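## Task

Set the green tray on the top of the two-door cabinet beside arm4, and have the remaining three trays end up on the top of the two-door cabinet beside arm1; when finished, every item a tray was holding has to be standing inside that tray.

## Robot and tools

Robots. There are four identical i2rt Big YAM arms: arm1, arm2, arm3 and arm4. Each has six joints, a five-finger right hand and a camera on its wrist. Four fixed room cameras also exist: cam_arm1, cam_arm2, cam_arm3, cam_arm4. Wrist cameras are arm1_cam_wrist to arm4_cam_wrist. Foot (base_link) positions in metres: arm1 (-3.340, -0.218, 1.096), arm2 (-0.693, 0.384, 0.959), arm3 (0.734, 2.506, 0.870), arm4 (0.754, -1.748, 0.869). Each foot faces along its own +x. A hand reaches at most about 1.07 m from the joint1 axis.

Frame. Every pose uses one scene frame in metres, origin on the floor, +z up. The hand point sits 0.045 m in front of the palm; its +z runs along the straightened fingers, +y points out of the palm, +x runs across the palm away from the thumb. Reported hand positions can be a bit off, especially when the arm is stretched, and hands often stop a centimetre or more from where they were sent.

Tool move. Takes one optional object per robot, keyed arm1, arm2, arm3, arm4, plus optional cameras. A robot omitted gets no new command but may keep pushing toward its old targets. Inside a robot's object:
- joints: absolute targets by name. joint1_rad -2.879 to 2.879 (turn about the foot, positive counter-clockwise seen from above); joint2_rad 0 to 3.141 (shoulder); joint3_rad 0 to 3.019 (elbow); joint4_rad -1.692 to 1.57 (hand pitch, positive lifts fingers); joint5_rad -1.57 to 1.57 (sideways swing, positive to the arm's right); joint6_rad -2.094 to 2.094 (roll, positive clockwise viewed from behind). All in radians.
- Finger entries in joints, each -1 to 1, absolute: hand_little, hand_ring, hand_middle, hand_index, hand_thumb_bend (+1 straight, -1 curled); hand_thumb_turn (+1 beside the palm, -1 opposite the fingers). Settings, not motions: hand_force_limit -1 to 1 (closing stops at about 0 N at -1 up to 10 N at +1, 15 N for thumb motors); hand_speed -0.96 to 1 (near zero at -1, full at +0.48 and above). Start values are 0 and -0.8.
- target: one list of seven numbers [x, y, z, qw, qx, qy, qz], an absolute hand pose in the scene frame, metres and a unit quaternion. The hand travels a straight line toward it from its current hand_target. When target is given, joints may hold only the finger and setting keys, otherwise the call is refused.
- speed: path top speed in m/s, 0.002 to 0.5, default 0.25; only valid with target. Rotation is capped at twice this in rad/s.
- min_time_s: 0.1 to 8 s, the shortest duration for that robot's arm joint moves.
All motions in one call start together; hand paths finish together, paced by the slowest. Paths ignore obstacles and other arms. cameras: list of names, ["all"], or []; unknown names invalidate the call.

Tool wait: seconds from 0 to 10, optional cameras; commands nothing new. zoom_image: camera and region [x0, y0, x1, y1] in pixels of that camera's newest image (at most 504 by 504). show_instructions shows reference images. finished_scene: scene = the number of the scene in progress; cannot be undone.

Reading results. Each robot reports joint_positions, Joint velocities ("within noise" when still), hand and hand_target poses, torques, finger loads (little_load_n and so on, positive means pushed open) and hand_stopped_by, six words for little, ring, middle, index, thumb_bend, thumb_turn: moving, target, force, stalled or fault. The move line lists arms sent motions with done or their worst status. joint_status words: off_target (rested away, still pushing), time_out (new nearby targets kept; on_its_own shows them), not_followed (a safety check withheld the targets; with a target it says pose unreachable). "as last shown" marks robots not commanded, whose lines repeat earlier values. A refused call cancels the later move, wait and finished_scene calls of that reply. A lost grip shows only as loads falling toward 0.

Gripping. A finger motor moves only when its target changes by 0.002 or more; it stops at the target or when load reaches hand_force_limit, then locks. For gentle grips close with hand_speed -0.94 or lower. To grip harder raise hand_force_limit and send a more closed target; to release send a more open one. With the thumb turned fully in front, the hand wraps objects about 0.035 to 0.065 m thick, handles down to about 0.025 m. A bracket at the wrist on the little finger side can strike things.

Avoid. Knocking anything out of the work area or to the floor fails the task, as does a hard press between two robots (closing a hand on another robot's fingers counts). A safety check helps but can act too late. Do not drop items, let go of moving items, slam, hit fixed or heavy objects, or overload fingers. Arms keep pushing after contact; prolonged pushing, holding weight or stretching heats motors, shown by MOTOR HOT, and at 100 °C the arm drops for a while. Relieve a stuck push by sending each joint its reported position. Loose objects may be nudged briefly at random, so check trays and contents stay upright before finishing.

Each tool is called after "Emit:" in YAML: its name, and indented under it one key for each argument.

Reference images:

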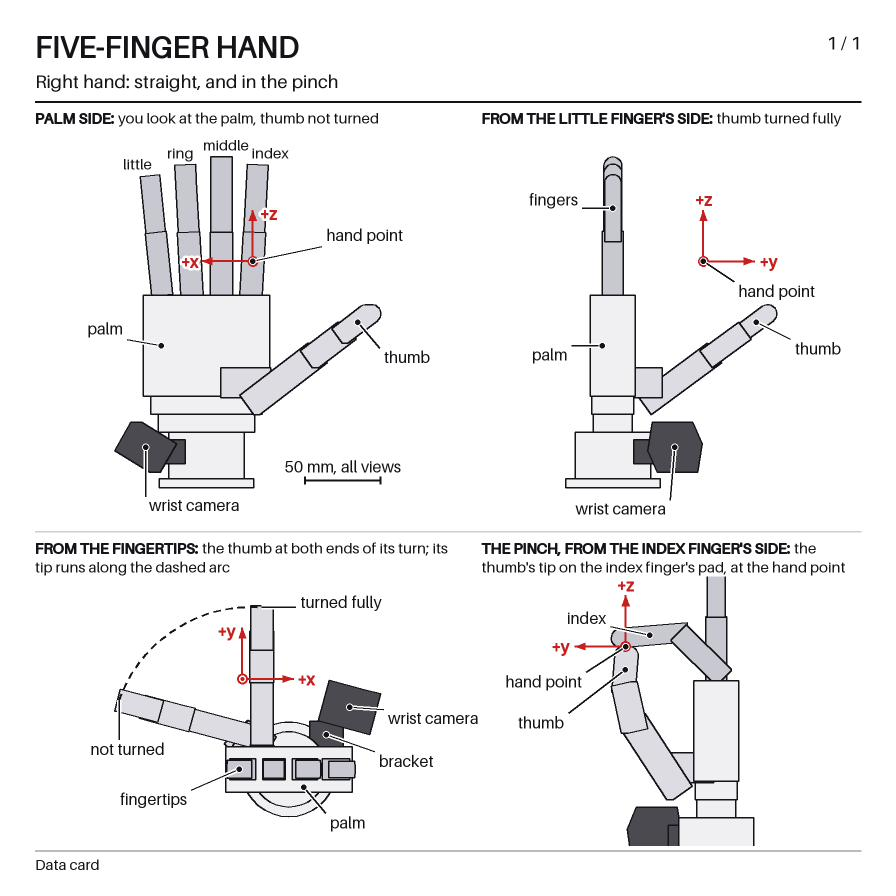

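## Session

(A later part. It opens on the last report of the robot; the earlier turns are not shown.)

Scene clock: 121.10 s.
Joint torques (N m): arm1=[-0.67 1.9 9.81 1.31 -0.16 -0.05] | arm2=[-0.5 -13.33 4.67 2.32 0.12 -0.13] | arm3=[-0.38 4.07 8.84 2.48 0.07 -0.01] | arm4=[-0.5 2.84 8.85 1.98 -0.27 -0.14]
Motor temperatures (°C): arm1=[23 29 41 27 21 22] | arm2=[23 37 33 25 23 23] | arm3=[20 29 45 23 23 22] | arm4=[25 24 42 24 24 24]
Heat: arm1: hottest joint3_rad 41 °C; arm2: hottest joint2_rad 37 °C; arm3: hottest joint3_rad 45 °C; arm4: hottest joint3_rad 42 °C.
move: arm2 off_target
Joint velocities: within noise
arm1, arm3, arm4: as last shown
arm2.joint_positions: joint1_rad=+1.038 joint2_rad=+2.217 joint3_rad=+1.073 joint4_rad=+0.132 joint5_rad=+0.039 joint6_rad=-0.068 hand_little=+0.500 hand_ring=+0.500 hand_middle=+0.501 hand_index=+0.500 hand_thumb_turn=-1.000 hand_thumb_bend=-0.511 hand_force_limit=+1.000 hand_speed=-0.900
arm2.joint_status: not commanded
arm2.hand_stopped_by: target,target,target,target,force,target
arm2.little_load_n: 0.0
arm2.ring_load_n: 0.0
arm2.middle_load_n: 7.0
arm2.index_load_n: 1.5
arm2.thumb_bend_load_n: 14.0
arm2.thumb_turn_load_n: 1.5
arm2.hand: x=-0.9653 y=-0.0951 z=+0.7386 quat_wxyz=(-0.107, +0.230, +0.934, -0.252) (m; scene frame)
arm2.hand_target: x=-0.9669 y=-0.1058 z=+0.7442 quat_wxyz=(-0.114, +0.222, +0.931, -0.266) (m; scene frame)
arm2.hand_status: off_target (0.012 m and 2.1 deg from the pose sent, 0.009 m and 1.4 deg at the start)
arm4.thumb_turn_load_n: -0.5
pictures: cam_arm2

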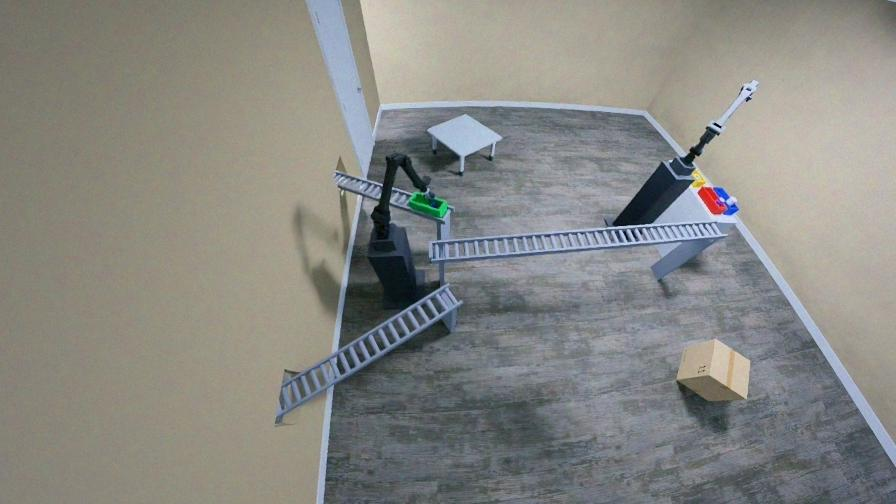

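Emit:
move:
  arm2: {"target": [-0.967, -0.105, 0.732, -0.114, 0.224, 0.931, -0.262], "speed": 0.05}
  cameras: ["cam_arm2", "arm2_cam_wrist"]

Emit:
zoom_image:
  camera: "cam_arm2"
  region: [395, 175, 465, 235]

Scene clock: 124.17 s.
Joint torques (N m): arm1=[-0.73 2.37 9.84 1.25 -0.17 -0.03] | arm2=[-0.5 -12.69 5.35 1.96 0.12 -0.15] | arm3=[-0.38 3.96 8.84 2.48 0.06 -0.01] | arm4=[-0.44 2.84 8.85 1.96 -0.28 -0.14]
Motor temperatures (°C): arm1=[23 29 41 27 21 22] | arm2=[23 37 32 25 23 23] | arm3=[20 29 45 23 23 22] | arm4=[25 24 42 24 24 24]
Heat: arm1: hottest joint3_rad 41 °C; arm2: hottest joint2_rad 37 °C; arm3: hottest joint3_rad 45 °C; arm4: hottest joint3_rad 42 °C.
move: arm2 off_target
Joint velocities: within noise
arm1, arm3, arm4: as last shown
arm1.thumb_turn_load_n: 0.5
arm2.joint_positions: joint1_rad=+1.038 joint2_rad=+2.237 joint3_rad=+1.073 joint4_rad=+0.152 joint5_rad=+0.043 joint6_rad=-0.062 hand_little=+0.500 hand_ring=+0.500 hand_middle=+0.501 hand_index=+0.500 hand_thumb_turn=-1.000 hand_thumb_bend=-0.511 hand_force_limit=+1.000 hand_speed=-0.900
arm2.joint_status: not commanded
arm2.hand_stopped_by: target,target,target,target,force,target
arm2.little_load_n: 0.0
arm2.ring_load_n: 0.0
arm2.middle_load_n: 7.0
arm2.index_load_n: 2.0
arm2.thumb_bend_load_n: 14.0
arm2.thumb_turn_load_n: 2.0
arm2.hand: x=-0.9648 y=-0.0932 z=+0.7296 quat_wxyz=(-0.108, +0.234, +0.933, -0.252) (m; scene frame)
arm2.hand_target: x=-0.9669 y=-0.1048 z=+0.7323 quat_wxyz=(-0.114, +0.224, +0.932, -0.262) (m; scene frame)
arm2.hand_status: off_target (0.012 m and 1.8 deg from the pose sent, 0.012 m and 1.6 deg at the start)
arm3.index_load_n: -0.5
arm4.thumb_turn_load_n: 0.0
pictures: arm2_cam_wrist, cam_arm2
camera_calibration:
arm2_cam_wrist: T_world_to_cam=[[0.181294, 0.832152, -0.524077, 0.64287], [0.963445, -0.0434034, 0.264367, 0.730372], [0.197246, -0.552847, -0.809601, 0.845706], [0, 0, 0, 1]] pos_world=[-0.987034, -0.0357183, 0.828512]

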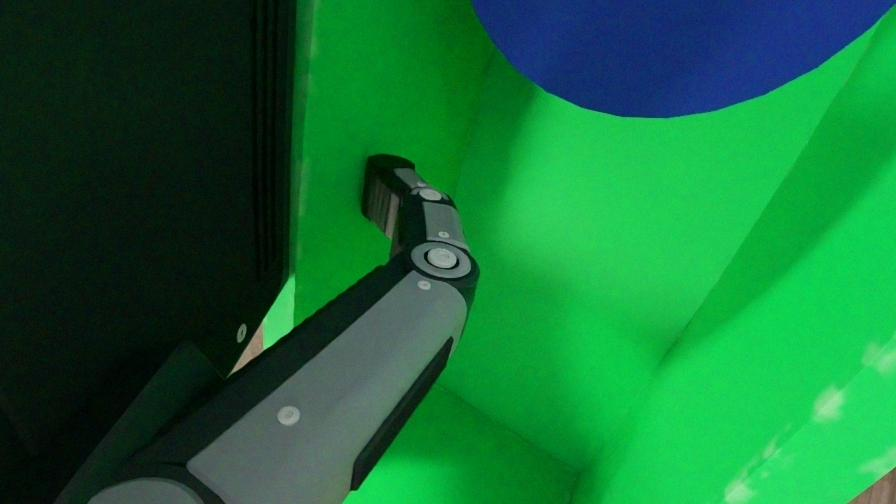

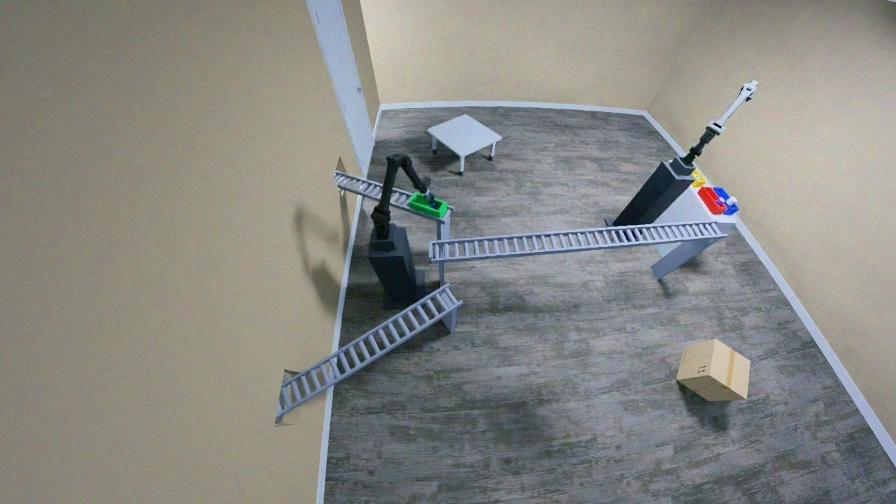

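Scaled by 7.200 from the camera's 896x504 image, which has a finer 1280x720 frame.

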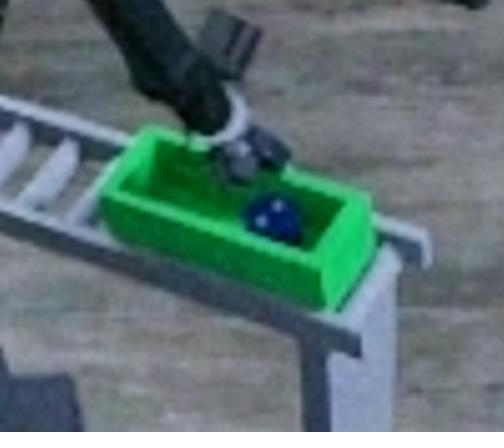

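Emit:
move:
  arm2: {"target": [-0.967, -0.105, 0.722, -0.114, 0.225, 0.931, -0.260], "speed": 0.05}
  cameras: ["cam_arm2"]

Emit:
zoom_image:
  camera: "cam_arm2"
  region: [405, 185, 455, 225]

Scene clock: 130.10 s.
Joint torques (N m): arm1=[-0.91 1.79 9.87 1.18 -0.16 -0.09] | arm2=[-0.44 -11.93 5.87 1.87 0.01 -0.15] | arm3=[-0.38 4.01 8.85 2.47 0.07 -0.01] | arm4=[-0.62 2.78 8.84 1.99 -0.28 -0.14]
Motor temperatures (°C): arm1=[23 29 41 27 21 22] | arm2=[23 37 32 25 23 23] | arm3=[20 29 45 23 23 22] | arm4=[25 24 42 24 24 24]
Heat: arm1: hottest joint3_rad 41 °C; arm2: hottest joint2_rad 37 °C; arm3: hottest joint3_rad 45 °C; arm4: hottest joint3_rad 42 °C.
move: arm2 off_target
Joint velocities: within noise
arm1, arm3, arm4: as last shown
arm1.thumb_turn_load_n: 0.0
arm2.joint_positions: joint1_rad=+1.038 joint2_rad=+2.251 joint3_rad=+1.075 joint4_rad=+0.166 joint5_rad=+0.048 joint6_rad=-0.060 hand_little=+0.500 hand_ring=+0.500 hand_middle=+0.501 hand_index=+0.500 hand_thumb_turn=-1.000 hand_thumb_bend=-0.511 hand_force_limit=+1.000 hand_speed=-0.900
arm2.joint_status: not commanded
arm2.hand_stopped_by: target,target,target,target,force,target
arm2.little_load_n: 0.0
arm2.ring_load_n: 0.0
arm2.middle_load_n: 5.5
arm2.index_load_n: 0.5
arm2.thumb_bend_load_n: 13.5
arm2.thumb_turn_load_n: 1.5
arm2.hand: x=-0.9656 y=-0.0927 z=+0.7239 quat_wxyz=(-0.110, +0.235, +0.932, -0.252) (m; scene frame)
arm2.hand_target: x=-0.9669 y=-0.1048 z=+0.7224 quat_wxyz=(-0.114, +0.225, +0.932, -0.260) (m; scene frame)
arm2.hand_status: off_target (0.013 m and 1.5 deg from the pose sent, 0.014 m and 1.6 deg at the start)
arm3.index_load_n: 0.0
pictures: cam_arm2

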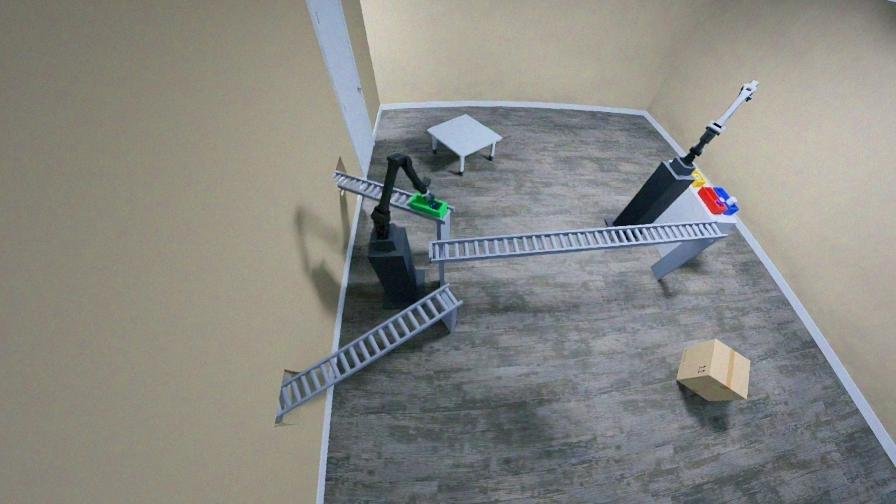

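Scaled by 10.080 from the camera's 896x504 image, which has a finer 1280x720 frame.

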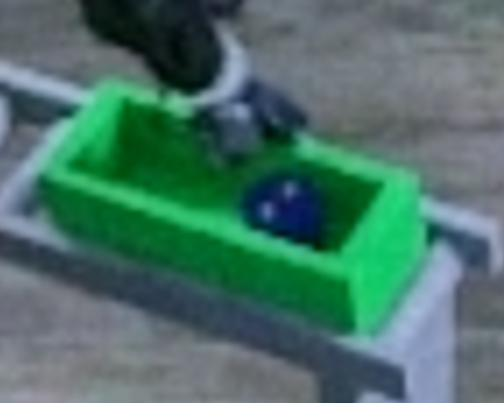

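Emit:
move:
  arm2: {"target": [-0.970, -0.112, 0.87, -0.114, 0.225, 0.931, -0.260], "speed": 0.35, "joints": {"hand_speed": 1.0, "hand_thumb_bend": -0.36}}
  arm4: {"joints": {"joint1_rad": 1.62, "joint2_rad": 1.6, "joint3_rad": 1.3, "joint4_rad": -0.4, "joint5_rad": 0, "joint6_rad": 0, "hand_speed": 0.3, "hand_little": 0.5, "hand_ring": 0.5, "hand_middle": 0.5, "hand_index": 0.5, "hand_thumb_turn": -1, "hand_thumb_bend": 0.4}, "min_time_s": 4}
  cameras: ["cam_arm2", "cam_arm4"]

Emit:
zoom_image:
  camera: "cam_arm2"
  region: [325, 155, 475, 235]

Scene clock: 143.40 s.
Joint torques (N m): arm1=[-0.73 1.73 9.98 1.36 -0.12 -0.03] | arm2=[-0.56 -11.52 7.28 0.95 -0.07 -0.14] | arm3=[-0.44 4.01 8.84 2.47 0.07 -0.01] | arm4=[-0.26 -9.76 8.05 2.74 -0.03 -0.03]
Motor temperatures (°C): arm1=[23 29 42 27 21 22] | arm2=[23 36 31 25 23 23] | arm3=[20 29 45 23 23 22] | arm4=[25 24 42 24 24 24]
Heat: arm1: hottest joint3_rad 42 °C; arm2: hottest joint2_rad 36 °C; arm3: hottest joint3_rad 45 °C; arm4: hottest joint3_rad 42 °C.
move: arm2 done; arm4 done
Joint velocities: within noise
arm1, arm3: as last shown
arm2.joint_positions: joint1_rad=+1.038 joint2_rad=+1.926 joint3_rad=+1.074 joint4_rad=-0.132 joint5_rad=+0.049 joint6_rad=-0.064 hand_little=+0.500 hand_ring=+0.500 hand_middle=+0.500 hand_index=+0.500 hand_thumb_turn=-1.000 hand_thumb_bend=-0.360 hand_force_limit=+1.000 hand_speed=+1.000
arm2.joint_status: all done
arm2.hand_stopped_by: target,target,target,target,target,target
arm2.little_load_n: 0.0
arm2.ring_load_n: 0.0
arm2.middle_load_n: 0.0
arm2.index_load_n: 0.0
arm2.thumb_bend_load_n: 0.0
arm2.thumb_turn_load_n: 0.0
arm2.hand: x=-0.9726 y=-0.1078 z=+0.8709 quat_wxyz=(-0.115, +0.233, +0.929, -0.263) (m; scene frame)
arm2.hand_target: x=-0.9701 y=-0.1120 z=+0.8701 quat_wxyz=(-0.114, +0.225, +0.932, -0.261) (m; scene frame)
arm2.hand_status: done (0.005 m and 1.0 deg from the pose sent, 0.148 m and 1.5 deg at the start)
arm4.joint_positions: joint1_rad=+1.617 joint2_rad=+1.595 joint3_rad=+1.307 joint4_rad=-0.420 joint5_rad=-0.002 joint6_rad=-0.010 hand_little=+0.500 hand_ring=+0.500 hand_middle=+0.500 hand_index=+0.500 hand_thumb_turn=-1.000 hand_thumb_bend=+0.400 hand_force_limit=+0.000 hand_speed=+0.300
arm4.joint_status: all done
arm4.hand_stopped_by: target,target,target,target,target,target
arm4.little_load_n: 0.0
arm4.ring_load_n: 0.0
arm4.middle_load_n: 0.0
arm4.index_load_n: 0.0
arm4.thumb_bend_load_n: 0.0
arm4.thumb_turn_load_n: 0.0
arm4.hand: x=+1.0834 y=-1.2108 z=+1.0460 quat_wxyz=(-0.398, +0.870, -0.263, +0.125) (m; scene frame)
arm4.hand_target: x=+1.0830 y=-1.2077 z=+1.0426 quat_wxyz=(-0.402, +0.867, -0.266, +0.124) (m; scene frame)
arm4.hand_status: not commanded
pictures: cam_arm2, cam_arm4

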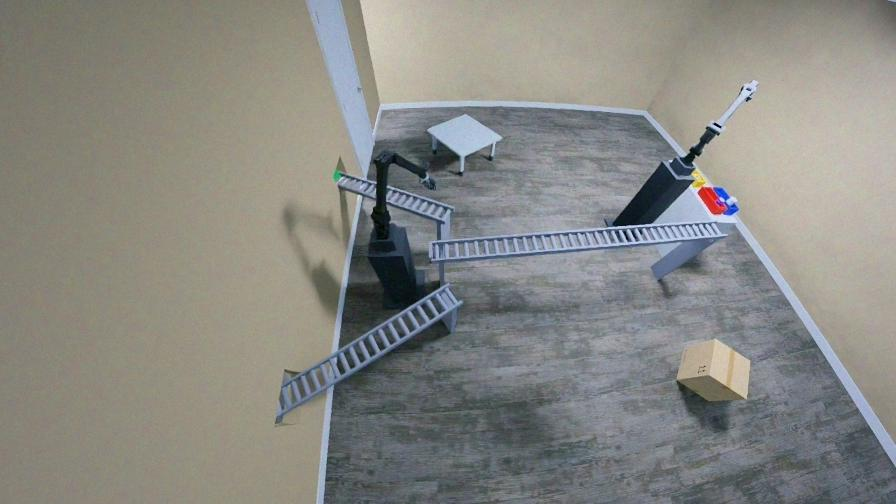

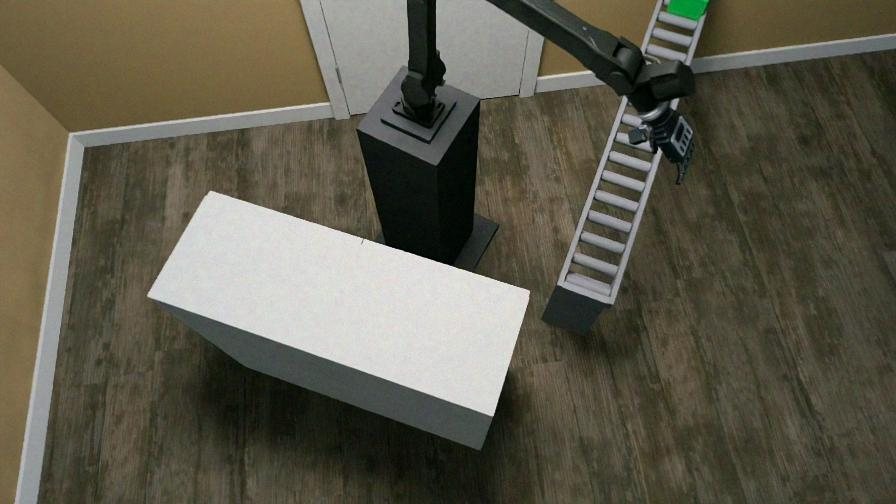

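Scaled by 3.360 from the camera's 896x504 image, which has a finer 1280x720 frame.

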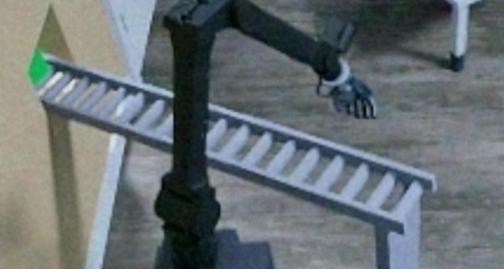

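Emit:
move:
  arm2: {"joints": {"joint2_rad": 1.0, "joint3_rad": 1.3, "joint4_rad": -0.5}, "min_time_s": 4}
  cameras: ["cam_arm4"]

Emit:
zoom_image:
  camera: "cam_arm4"
  region: [530, 0, 730, 320]

Scene clock: 149.77 s.
Joint torques (N m): arm1=[-1.03 2.26 9.83 1.24 -0.15 -0.05] | arm2=[-0.44 -4.48 13.45 1.65 -0.1 -0.14] | arm3=[-0.44 4.07 8.84 2.47 0.06 -0.01] | arm4=[-0.15 -9.82 8.08 2.73 -0.02 -0.02]
Motor temperatures (°C): arm1=[23 29 42 27 21 22] | arm2=[23 36 32 25 23 23] | arm3=[20 29 45 23 23 22] | arm4=[25 24 41 24 24 24]
Heat: arm1: hottest joint3_rad 42 °C; arm2: hottest joint2_rad 36 °C; arm3: hottest joint3_rad 45 °C; arm4: hottest joint3_rad 41 °C.
move: arm2 done
Joint velocities: within noise
arm1, arm3, arm4: as last shown
arm2.joint_positions: joint1_rad=+1.038 joint2_rad=+1.003 joint3_rad=+1.249 joint4_rad=-0.488 joint5_rad=+0.049 joint6_rad=-0.064 hand_little=+0.500 hand_ring=+0.500 hand_middle=+0.500 hand_index=+0.500 hand_thumb_turn=-1.000 hand_thumb_bend=-0.360 hand_force_limit=+1.000 hand_speed=+1.000
arm2.joint_status: all done
arm2.hand_stopped_by: target,target,target,target,target,target
arm2.little_load_n: 0.0
arm2.ring_load_n: 0.0
arm2.middle_load_n: 0.0
arm2.index_load_n: 0.0
arm2.thumb_bend_load_n: 0.0
arm2.thumb_turn_load_n: 0.0
arm2.hand: x=-0.9294 y=-0.0525 z=+1.4105 quat_wxyz=(-0.208, +0.198, +0.764, -0.578) (m; scene frame)
arm2.hand_target: x=-0.9250 y=-0.0533 z=+1.4396 quat_wxyz=(-0.213, +0.189, +0.753, -0.594) (m; scene frame)
arm2.hand_status: not commanded
pictures: cam_arm4

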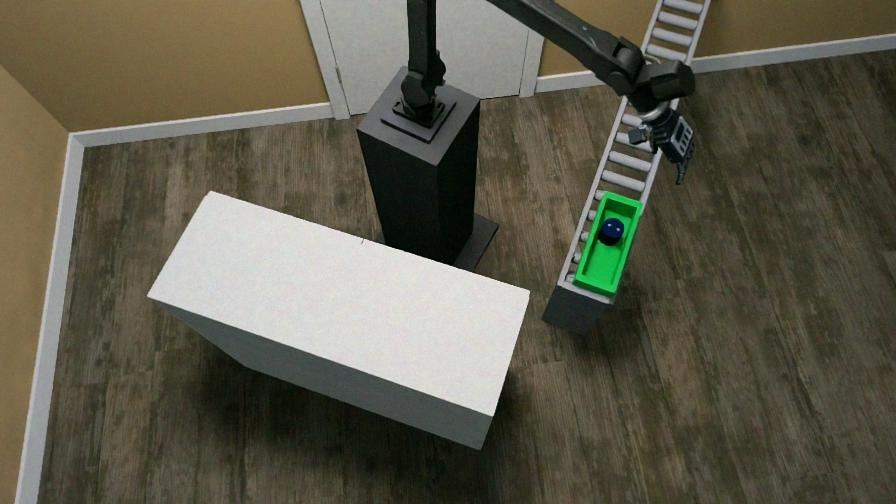

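Scaled by 1.575 from the camera's 896x504 image, which has a finer 1280x720 frame.

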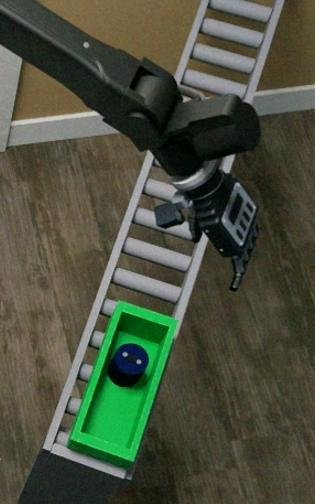

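Emit:
move:
  arm4: {"target": [1.12, -1.15, 0.81, 0.0665, 0.9335, -0.2415, 0.2571], "speed": 0.2}
  cameras: ["arm4_cam_wrist"]

Scene clock: 154.83 s.
Joint torques (N m): arm1=[-0.85 2.02 9.85 1.29 -0.13 -0.05] | arm2=[-0.44 -3.9 13.27 1.65 -0.1 -0.14] | arm3=[-0.32 4.07 8.84 2.45 0.07 -0.01] | arm4=[1.03 -17.38 12.03 -0.39 0.48 -0.04]
Motor temperatures (°C): arm1=[23 29 42 27 21 22] | arm2=[23 36 32 25 23 23] | arm3=[20 29 45 23 23 22] | arm4=[25 25 41 24 24 24]
Heat: arm1: hottest joint3_rad 42 °C; arm2: hottest joint2_rad 36 °C; arm3: hottest joint3_rad 45 °C; arm4: hottest joint3_rad 41 °C.
move: arm4 off_target
Joint velocities: within noise
arm1.joint_positions: joint1_rad=+0.588 joint2_rad=+0.639 joint3_rad=+1.447 joint4_rad=-1.523 joint5_rad=-0.074 joint6_rad=-1.473 hand_little=+1.000 hand_ring=+1.000 hand_middle=+1.000 hand_index=+1.000 hand_thumb_turn=+1.000 hand_thumb_bend=+1.000 hand_force_limit=+0.000 hand_speed=-0.800
arm1.joint_status: not commanded
arm1.hand_stopped_by: target,target,target,target,target,target
arm1.little_load_n: 0.0
arm1.ring_load_n: 0.0
arm1.middle_load_n: 0.0
arm1.index_load_n: 0.0
arm1.thumb_bend_load_n: 0.0
arm1.thumb_turn_load_n: 0.0
arm1.hand: x=-3.5329 y=-0.2990 z=+1.5769 quat_wxyz=(+0.378, +0.241, -0.877, +0.172) (m; scene frame)
arm1.hand_target: x=-3.5321 y=-0.2984 z=+1.5850 quat_wxyz=(+0.386, +0.241, -0.873, +0.176) (m; scene frame)
arm1.hand_status: not commanded
arm2: as last shown
arm3.joint_positions: joint1_rad=-0.041 joint2_rad=+0.614 joint3_rad=+1.498 joint4_rad=-1.403 joint5_rad=+0.212 joint6_rad=-1.404 hand_little=+1.000 hand_ring=+1.000 hand_middle=+1.000 hand_index=+1.000 hand_thumb_turn=+1.000 hand_thumb_bend=+1.000 hand_force_limit=+0.000 hand_speed=-0.800
arm3.joint_status: not commanded
arm3.hand_stopped_by: target,target,target,target,target,target
arm3.little_load_n: 0.0
arm3.ring_load_n: 0.0
arm3.middle_load_n: 0.0
arm3.index_load_n: 0.0
arm3.thumb_bend_load_n: 0.0
arm3.thumb_turn_load_n: 0.0
arm3.hand: x=+0.9493 y=+2.5208 z=+1.4083 quat_wxyz=(-0.087, +0.856, +0.103, +0.499) (m; scene frame)
arm3.hand_target: x=+0.9480 y=+2.5200 z=+1.4182 quat_wxyz=(-0.091, +0.850, +0.101, +0.509) (m; scene frame)
arm3.hand_status: not commanded
arm4.joint_positions: joint1_rad=+1.751 joint2_rad=+2.615 joint3_rad=+2.428 joint4_rad=-1.441 joint5_rad=+0.532 joint6_rad=+0.054 hand_little=+0.500 hand_ring=+0.500 hand_middle=+0.500 hand_index=+0.500 hand_thumb_turn=-1.000 hand_thumb_bend=+0.400 hand_force_limit=+0.000 hand_speed=+0.300
arm4.joint_status: not commanded
arm4.hand_stopped_by: target,target,target,target,target,target
arm4.little_load_n: 0.0
arm4.ring_load_n: 0.0
arm4.middle_load_n: 0.0
arm4.index_load_n: 0.0
arm4.thumb_bend_load_n: 0.0
arm4.thumb_turn_load_n: 0.0
arm4.hand: x=+1.1231 y=-1.1670 z=+0.8038 quat_wxyz=(+0.082, +0.934, -0.240, +0.252) (m; scene frame)
arm4.hand_target: x=+1.1196 y=-1.1507 z=+0.8103 quat_wxyz=(+0.066, +0.934, -0.241, +0.257) (m; scene frame)
arm4.hand_status: off_target (0.018 m and 1.8 deg from the pose sent, 0.247 m and 56.4 deg at the start)
pictures: arm4_cam_wrist
camera_calibration:
arm4_cam_wrist: T_world_to_cam=[[-0.316807, -0.930387, 0.184427, -0.882389], [-0.944986, 0.326311, 0.0228657, 1.42522], [-0.0814544, -0.167037, -0.98258, 0.800542], [0, 0, 0, 1]] pos_world=[1.13247, -1.15231, 0.916744]

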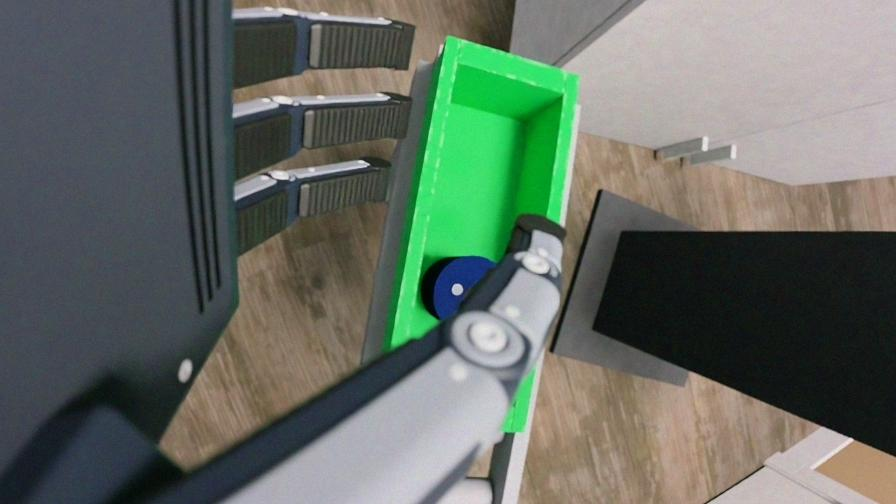

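Emit:
move:
  arm4: {"target": [1.025, -1.132, 0.70, -0.2800, 0.9235, -0.2600, 0.0325], "speed": 0.2}
  cameras: ["arm4_cam_wrist"]

Scene clock: 182.70 s.
Joint torques (N m): arm1=[-0.44 1.79 9.98 1.33 -0.14 -0.06] | arm2=[-0.44 -3.9 13.27 1.63 -0.1 -0.14] | arm3=[-0.44 4.07 8.84 2.47 0.06 -0.01] | arm4=[-1.9 -16.15 5.11 2.14 -0.22 0]
Motor temperatures (°C): arm1=[23 28 42 27 21 22] | arm2=[23 34 36 25 23 23] | arm3=[20 29 46 23 23 22] | arm4=[25 27 46 24 24 24]
Heat: arm1: hottest joint3_rad 42 °C; arm2: hottest joint3_rad 36 °C; arm3: hottest joint3_rad 46 °C; arm4: hottest joint3_rad 46 °C.
move: arm4 off_target
Joint velocities: within noise
arm1, arm2, arm3: as last shown
arm1.little_load_n: -0.5
arm4.joint_positions: joint1_rad=+1.750 joint2_rad=+2.305 joint3_rad=+1.457 joint4_rad=-0.178 joint5_rad=-0.049 joint6_rad=+0.072 hand_little=+0.500 hand_ring=+0.500 hand_middle=+0.500 hand_index=+0.500 hand_thumb_turn=-1.000 hand_thumb_bend=+0.400 hand_force_limit=+0.000 hand_speed=+0.300
arm4.joint_status: not commanded
arm4.hand_stopped_by: target,target,target,target,target,target
arm4.little_load_n: 0.0
arm4.ring_load_n: 0.0
arm4.middle_load_n: 0.0
arm4.index_load_n: 0.0
arm4.thumb_bend_load_n: 0.0
arm4.thumb_turn_load_n: 0.0
arm4.hand: x=+1.0138 y=-1.1330 z=+0.6891 quat_wxyz=(-0.267, +0.930, -0.249, +0.030) (m; scene frame)
arm4.hand_target: x=+1.0249 y=-1.1320 z=+0.6999 quat_wxyz=(-0.280, +0.924, -0.260, +0.033) (m; scene frame)
arm4.hand_status: off_target (0.016 m and 2.1 deg from the pose sent, 0.147 m and 49.0 deg at the start)
pictures: arm4_cam_wrist
camera_calibration:
arm4_cam_wrist: T_world_to_cam=[[-0.239504, -0.843499, -0.480778, -0.385637], [-0.909431, 0.0215132, 0.415298, 0.66175], [-0.33996, 0.536699, -0.772257, 1.59915], [0, 0, 0, 1]] pos_world=[1.0531, -1.19779, 0.774728]

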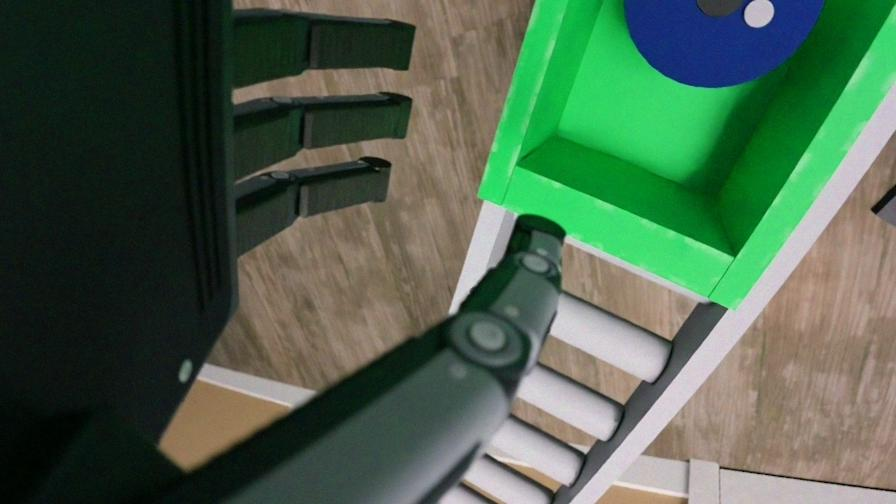

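Emit:
move:
  arm4: {"target": [1.036, -1.142, 0.610, -0.2730, 0.9255, -0.2620, 0.0325], "speed": 0.12}
  cameras: ["arm4_cam_wrist"]

Scene clock: 185.50 s.
Joint torques (N m): arm1=[-0.56 1.9 9.78 1.31 -0.13 -0.04] | arm2=[-0.44 -3.9 13.27 1.63 -0.1 -0.14] | arm3=[-0.38 4.01 8.83 2.47 0.07 -0.01] | arm4=[-1.85 -14.1 8.08 1.83 -0.21 -0.21]
Motor temperatures (°C): arm1=[23 28 42 27 21 22] | arm2=[23 34 36 25 23 23] | arm3=[20 29 46 23 23 22] | arm4=[25 28 46 24 24 24]
Heat: arm1: hottest joint3_rad 42 °C; arm2: hottest joint3_rad 36 °C; arm3: hottest joint3_rad 46 °C; arm4: hottest joint3_rad 46 °C.
move: arm4 off_target
Joint velocities: within noise
arm1, arm2, arm3: as last shown
arm1.little_load_n: 0.0
arm3.ring_load_n: -0.5
arm4.joint_positions: joint1_rad=+1.728 joint2_rad=+2.452 joint3_rad=+1.459 joint4_rad=-0.059 joint5_rad=-0.057 joint6_rad=+0.073 hand_little=+0.500 hand_ring=+0.500 hand_middle=+0.500 hand_index=+0.500 hand_thumb_turn=-1.000 hand_thumb_bend=+0.400 hand_force_limit=+0.000 hand_speed=+0.300
arm4.joint_status: not commanded
arm4.hand_stopped_by: target,target,target,target,target,target
arm4.little_load_n: 0.0
arm4.ring_load_n: 0.0
arm4.middle_load_n: 0.0
arm4.index_load_n: 0.0
arm4.thumb_bend_load_n: 0.0
arm4.thumb_turn_load_n: 0.0
arm4.hand: x=+1.0171 y=-1.1556 z=+0.6069 quat_wxyz=(-0.256, +0.931, -0.260, +0.026) (m; scene frame)
arm4.hand_target: x=+1.0358 y=-1.1428 z=+0.6109 quat_wxyz=(-0.273, +0.925, -0.262, +0.033) (m; scene frame)
arm4.hand_status: off_target (0.023 m and 2.2 deg from the pose sent, 0.083 m and 1.7 deg at the start)
pictures: arm4_cam_wrist
camera_calibration:
arm4_cam_wrist: T_world_to_cam=[[-0.263828, -0.847674, -0.460265, -0.435936], [-0.901015, 0.0462366, 0.431316, 0.70954], [-0.344335, 0.528499, -0.775965, 1.54614], [0, 0, 0, 1]] pos_world=[1.05668, -1.21947, 0.693065]

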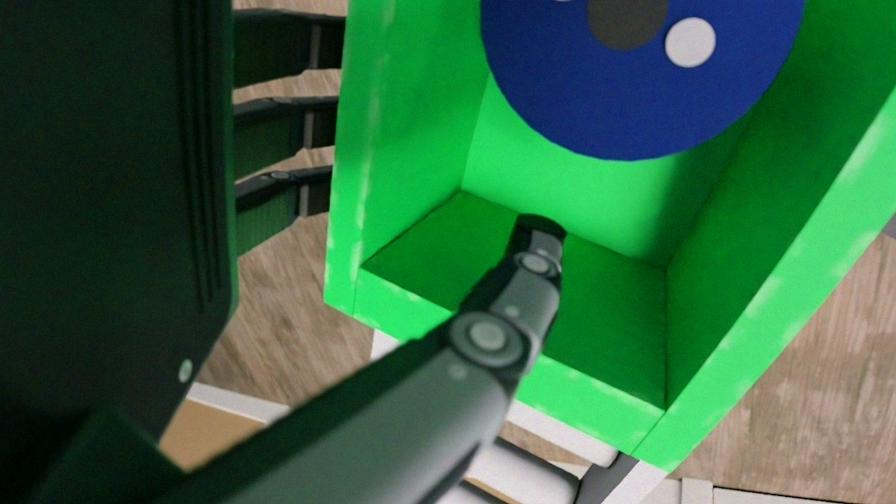

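Emit:
move:
  arm4: {"target": [1.034, -1.157, 0.603, -0.2780, 0.9240, -0.2620, 0.0375], "speed": 0.06}

Emit:
move:
  arm4: {"target": [1.035, -1.158, 0.572, -0.2780, 0.9240, -0.2620, 0.0375], "speed": 0.06}
  cameras: ["arm4_cam_wrist", "cam_arm4"]

Scene clock: 188.93 s.
Joint torques (N m): arm1=[-0.5 1.67 9.95 1.35 -0.14 -0.03] | arm2=[-0.44 -3.96 13.27 1.63 -0.1 -0.14] | arm3=[-0.44 4.01 8.84 2.47 0.07 -0.01] | arm4=[-1.96 -14.39 4.34 2.21 -0.06 -0.24]
Motor temperatures (°C): arm1=[23 28 42 27 21 22] | arm2=[23 34 36 25 23 23] | arm3=[20 29 46 23 23 22] | arm4=[25 28 45 24 24 24]
Heat: arm1: hottest joint3_rad 42 °C; arm2: hottest joint3_rad 36 °C; arm3: hottest joint3_rad 46 °C; arm4: hottest joint3_rad 45 °C.
move: arm4 off_target
Joint velocities: within noise
arm1, arm2, arm3: as last shown
arm3.ring_load_n: 0.0
arm4.joint_positions: joint1_rad=+1.722 joint2_rad=+2.452 joint3_rad=+1.451 joint4_rad=-0.005 joint5_rad=-0.057 joint6_rad=+0.070 hand_little=+0.500 hand_ring=+0.500 hand_middle=+0.500 hand_index=+0.500 hand_thumb_turn=-1.000 hand_thumb_bend=+0.400 hand_force_limit=+0.000 hand_speed=+0.300
arm4.joint_status: not commanded
arm4.hand_stopped_by: target,target,target,target,target,target
arm4.little_load_n: 0.0
arm4.ring_load_n: 0.0
arm4.middle_load_n: 0.0
arm4.index_load_n: 0.0
arm4.thumb_bend_load_n: 0.0
arm4.thumb_turn_load_n: 0.0
arm4.hand: x=+1.0250 y=-1.1491 z=+0.6092 quat_wxyz=(-0.277, +0.925, -0.259, +0.033) (m; scene frame)
arm4.hand_target: x=+1.0337 y=-1.1571 z=+0.6032 quat_wxyz=(-0.278, +0.924, -0.262, +0.037) (m; scene frame)
arm4.hand_status: off_target (0.013 m and 0.7 deg from the pose sent, 0.017 m and 3.0 deg at the start)
pictures: none

Scene clock: 189.97 s.
Joint torques (N m): arm1=[-0.62 1.61 10.02 1.33 -0.15 -0.05] | arm2=[-0.44 -3.96 13.27 1.65 -0.1 -0.14] | arm3=[-0.5 4.07 8.84 2.47 0.06 -0.01] | arm4=[-1.9 -13.27 6.41 1.94 -0.11 -0.26]
Motor temperatures (°C): arm1=[23 28 42 27 21 22] | arm2=[23 34 37 25 23 23] | arm3=[20 29 46 23 23 22] | arm4=[25 28 44 24 24 24]
Heat: arm1: hottest joint3_rad 42 °C; arm2: hottest joint3_rad 37 °C; arm3: hottest joint3_rad 46 °C; arm4: hottest joint3_rad 44 °C.
move: arm4 off_target
Joint velocities: within noise
arm1, arm2, arm3: as last shown
arm3.ring_load_n: 0.5
arm4.joint_positions: joint1_rad=+1.720 joint2_rad=+2.506 joint3_rad=+1.451 joint4_rad=+0.039 joint5_rad=-0.057 joint6_rad=+0.069 hand_little=+0.500 hand_ring=+0.500 hand_middle=+0.500 hand_index=+0.500 hand_thumb_turn=-1.000 hand_thumb_bend=+0.400 hand_force_limit=+0.000 hand_speed=+0.300
arm4.joint_status: not commanded
arm4.hand_stopped_by: target,target,target,target,target,target
arm4.little_load_n: 0.0
arm4.ring_load_n: 0.0
arm4.middle_load_n: -1.0
arm4.index_load_n: 0.0
arm4.thumb_bend_load_n: 0.0
arm4.thumb_turn_load_n: 0.0
arm4.hand: x=+1.0214 y=-1.1591 z=+0.5794 quat_wxyz=(-0.272, +0.926, -0.260, +0.032) (m; scene frame)
arm4.hand_target: x=+1.0348 y=-1.1585 z=+0.5724 quat_wxyz=(-0.278, +0.923, -0.262, +0.038) (m; scene frame)
arm4.hand_status: off_target (0.015 m and 1.0 deg from the pose sent, 0.039 m and 0.7 deg at the start)
pictures: arm4_cam_wrist, cam_arm4
camera_calibration:
arm4_cam_wrist: T_world_to_cam=[[-0.258363, -0.831894, -0.491122, -0.419887], [-0.908878, 0.0370245, 0.415416, 0.732106], [-0.327398, 0.553698, -0.765656, 1.53404], [0, 0, 0, 1]] pos_world=[1.05915, -1.2258, 0.664201]

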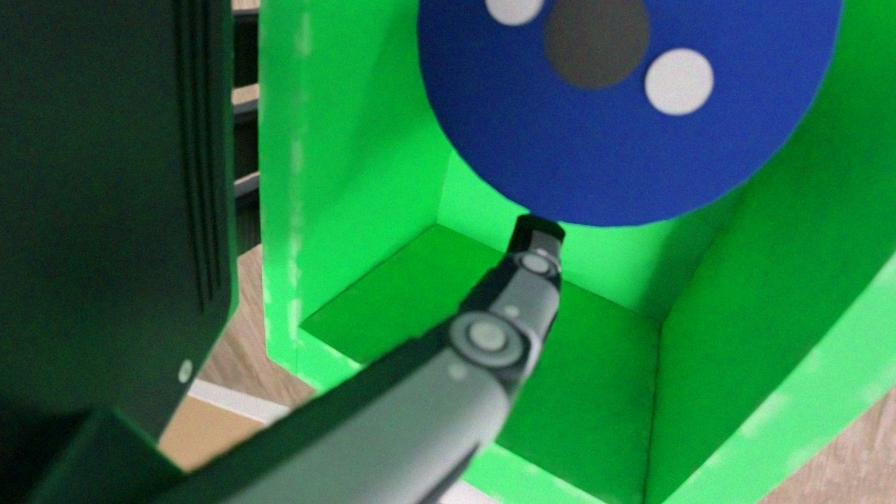

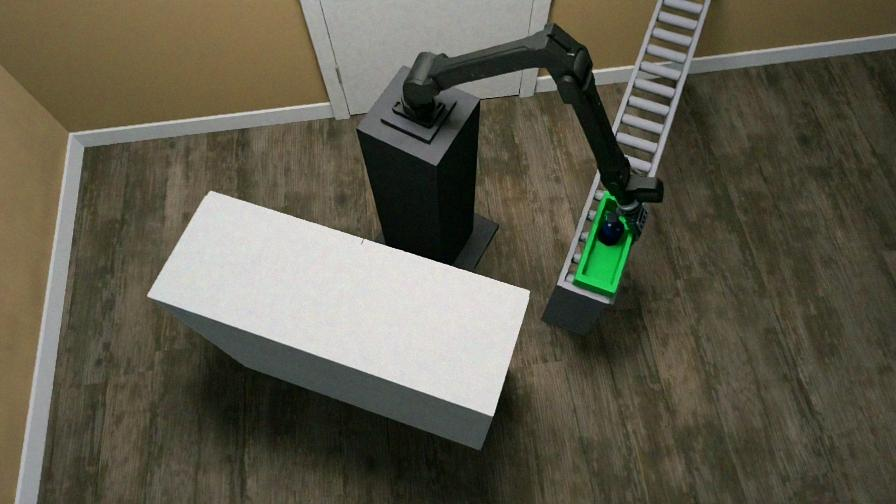

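Emit:
move:
  arm4: {"target": [1.074, -1.186, 0.575, -0.2750, 0.9245, -0.2620, 0.0370], "speed": 0.05}
  cameras: ["arm4_cam_wrist"]

Scene clock: 193.60 s.
Joint torques (N m): arm1=[-0.67 1.67 9.84 1.32 -0.14 -0.02] | arm2=[-0.44 -3.9 13.27 1.63 -0.1 -0.14] | arm3=[-0.38 4.01 8.83 2.47 0.06 -0.01] | arm4=[-2.02 -14.04 5.71 1.4 -0.19 -0.27]
Motor temperatures (°C): arm1=[23 28 42 27 21 22] | arm2=[23 33 37 25 23 23] | arm3=[20 29 46 23 23 22] | arm4=[25 29 44 24 24 24]
Heat: arm1: hottest joint3_rad 42 °C; arm2: hottest joint3_rad 37 °C; arm3: hottest joint3_rad 46 °C; arm4: hottest joint3_rad 44 °C.
move: arm4 off_target
Joint velocities: within noise
arm1, arm2, arm3: as last shown
arm3.ring_load_n: 0.0
arm4.joint_positions: joint1_rad=+1.641 joint2_rad=+2.506 joint3_rad=+1.451 joint4_rad=+0.039 joint5_rad=-0.098 joint6_rad=+0.003 hand_little=+0.500 hand_ring=+0.500 hand_middle=+0.500 hand_index=+0.500 hand_thumb_turn=-1.000 hand_thumb_bend=+0.400 hand_force_limit=+0.000 hand_speed=+0.300
arm4.joint_status: not commanded
arm4.hand_stopped_by: target,target,target,target,target,target
arm4.little_load_n: 0.0
arm4.ring_load_n: 0.0
arm4.middle_load_n: 0.0
arm4.index_load_n: 0.0
arm4.thumb_bend_load_n: 0.0
arm4.thumb_turn_load_n: 0.0
arm4.hand: x=+1.0621 y=-1.1822 z=+0.5795 quat_wxyz=(-0.275, +0.925, -0.260, +0.033) (m; scene frame)
arm4.hand_target: x=+1.0738 y=-1.1862 z=+0.5752 quat_wxyz=(-0.275, +0.924, -0.262, +0.037) (m; scene frame)
arm4.hand_status: off_target (0.013 m and 0.5 deg from the pose sent, 0.059 m and 0.7 deg at the start)
pictures: arm4_cam_wrist
camera_calibration:
arm4_cam_wrist: T_world_to_cam=[[-0.258488, -0.829468, -0.495144, -0.423244], [-0.909774, 0.0366909, 0.413479, 0.771498], [-0.3248, 0.557349, -0.764112, 1.56084], [0, 0, 0, 1]] pos_world=[1.09945, -1.24931, 0.664092]

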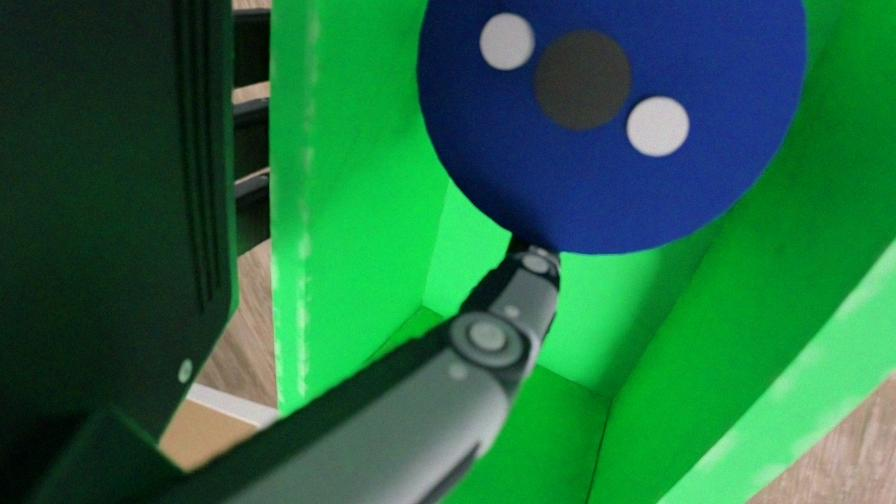

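Emit:
move:
  arm4: {"target": [1.131, -1.2215, 0.570, -0.2750, 0.9245, -0.2620, 0.0370], "speed": 0.05}
  cameras: ["arm4_cam_wrist", "cam_arm4"]

Emit:
zoom_image:
  camera: "cam_arm4"
  region: [540, 170, 680, 320]

Scene clock: 197.30 s.
Joint torques (N m): arm1=[-0.73 2.02 10.03 1.4 -0.13 -0.03] | arm2=[-0.44 -3.9 13.27 1.65 -0.1 -0.14] | arm3=[-0.5 4.07 8.83 2.47 0.06 -0.01] | arm4=[-2.26 -13.39 7.17 0.72 -0.13 -0.32]
Motor temperatures (°C): arm1=[23 28 42 27 21 22] | arm2=[23 33 37 25 23 23] | arm3=[20 29 46 23 23 22] | arm4=[25 30 43 24 24 24]
Heat: arm1: hottest joint3_rad 42 °C; arm2: hottest joint3_rad 37 °C; arm3: hottest joint3_rad 46 °C; arm4: hottest joint3_rad 43 °C.
move: arm4 off_target
Joint velocities: within noise
arm1, arm2, arm3: as last shown
arm1.middle_load_n: -0.5
arm4.joint_positions: joint1_rad=+1.531 joint2_rad=+2.516 joint3_rad=+1.463 joint4_rad=+0.033 joint5_rad=-0.160 joint6_rad=-0.091 hand_little=+0.500 hand_ring=+0.500 hand_middle=+0.500 hand_index=+0.500 hand_thumb_turn=-1.000 hand_thumb_bend=+0.400 hand_force_limit=+0.000 hand_speed=+0.300
arm4.joint_status: not commanded
arm4.hand_stopped_by: target,target,target,target,target,target
arm4.little_load_n: 0.0
arm4.ring_load_n: -0.5
arm4.middle_load_n: 1.0
arm4.index_load_n: 0.0
arm4.thumb_bend_load_n: 0.0
arm4.thumb_turn_load_n: 0.5
arm4.hand: x=+1.1162 y=-1.2176 z=+0.5767 quat_wxyz=(-0.279, +0.924, -0.260, +0.032) (m; scene frame)
arm4.hand_target: x=+1.1307 y=-1.2220 z=+0.5703 quat_wxyz=(-0.275, +0.924, -0.262, +0.037) (m; scene frame)
arm4.hand_status: off_target (0.017 m and 0.7 deg from the pose sent, 0.080 m and 0.5 deg at the start)
pictures: arm4_cam_wrist, cam_arm4
camera_calibration:
arm4_cam_wrist: T_world_to_cam=[[-0.256699, -0.825753, -0.502232, -0.433299], [-0.910439, 0.0322059, 0.412389, 0.819183], [-0.324356, 0.563112, -0.760065, 1.60028], [0, 0, 0, 1]] pos_world=[1.15365, -1.28531, 0.660874]

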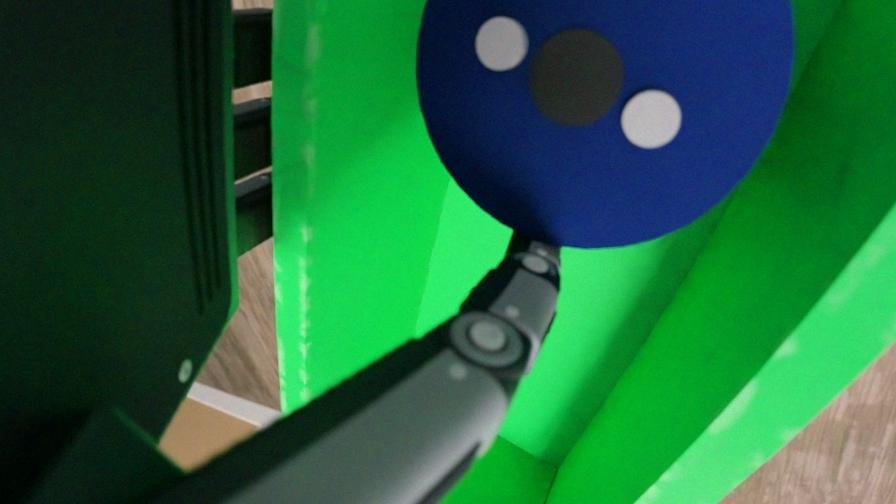

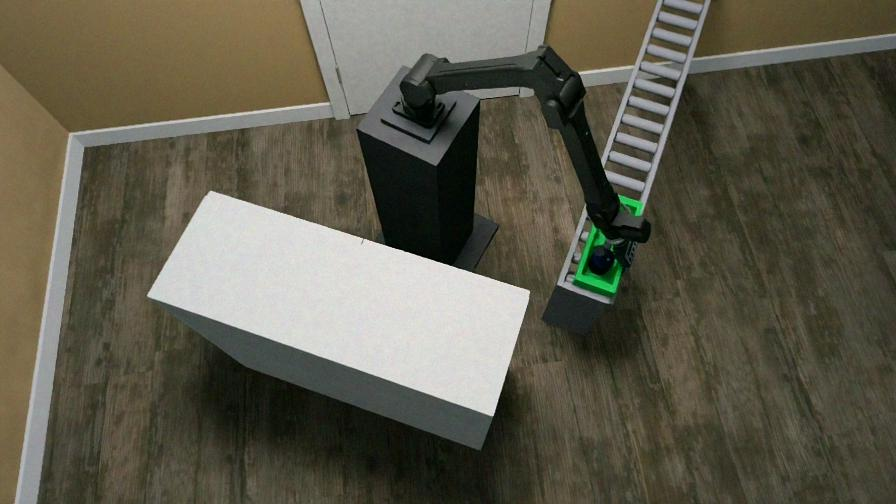

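Scaled by 3.360 from the camera's 896x504 image, which has a finer 1280x720 frame.

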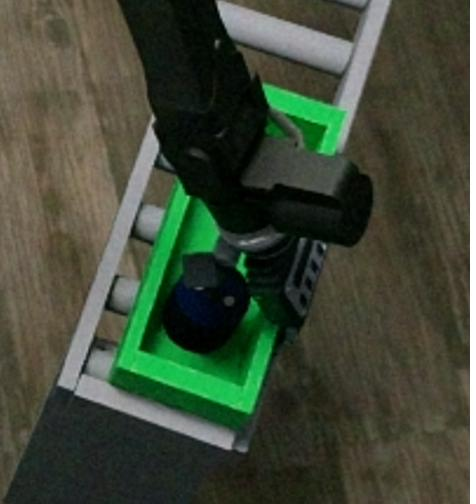

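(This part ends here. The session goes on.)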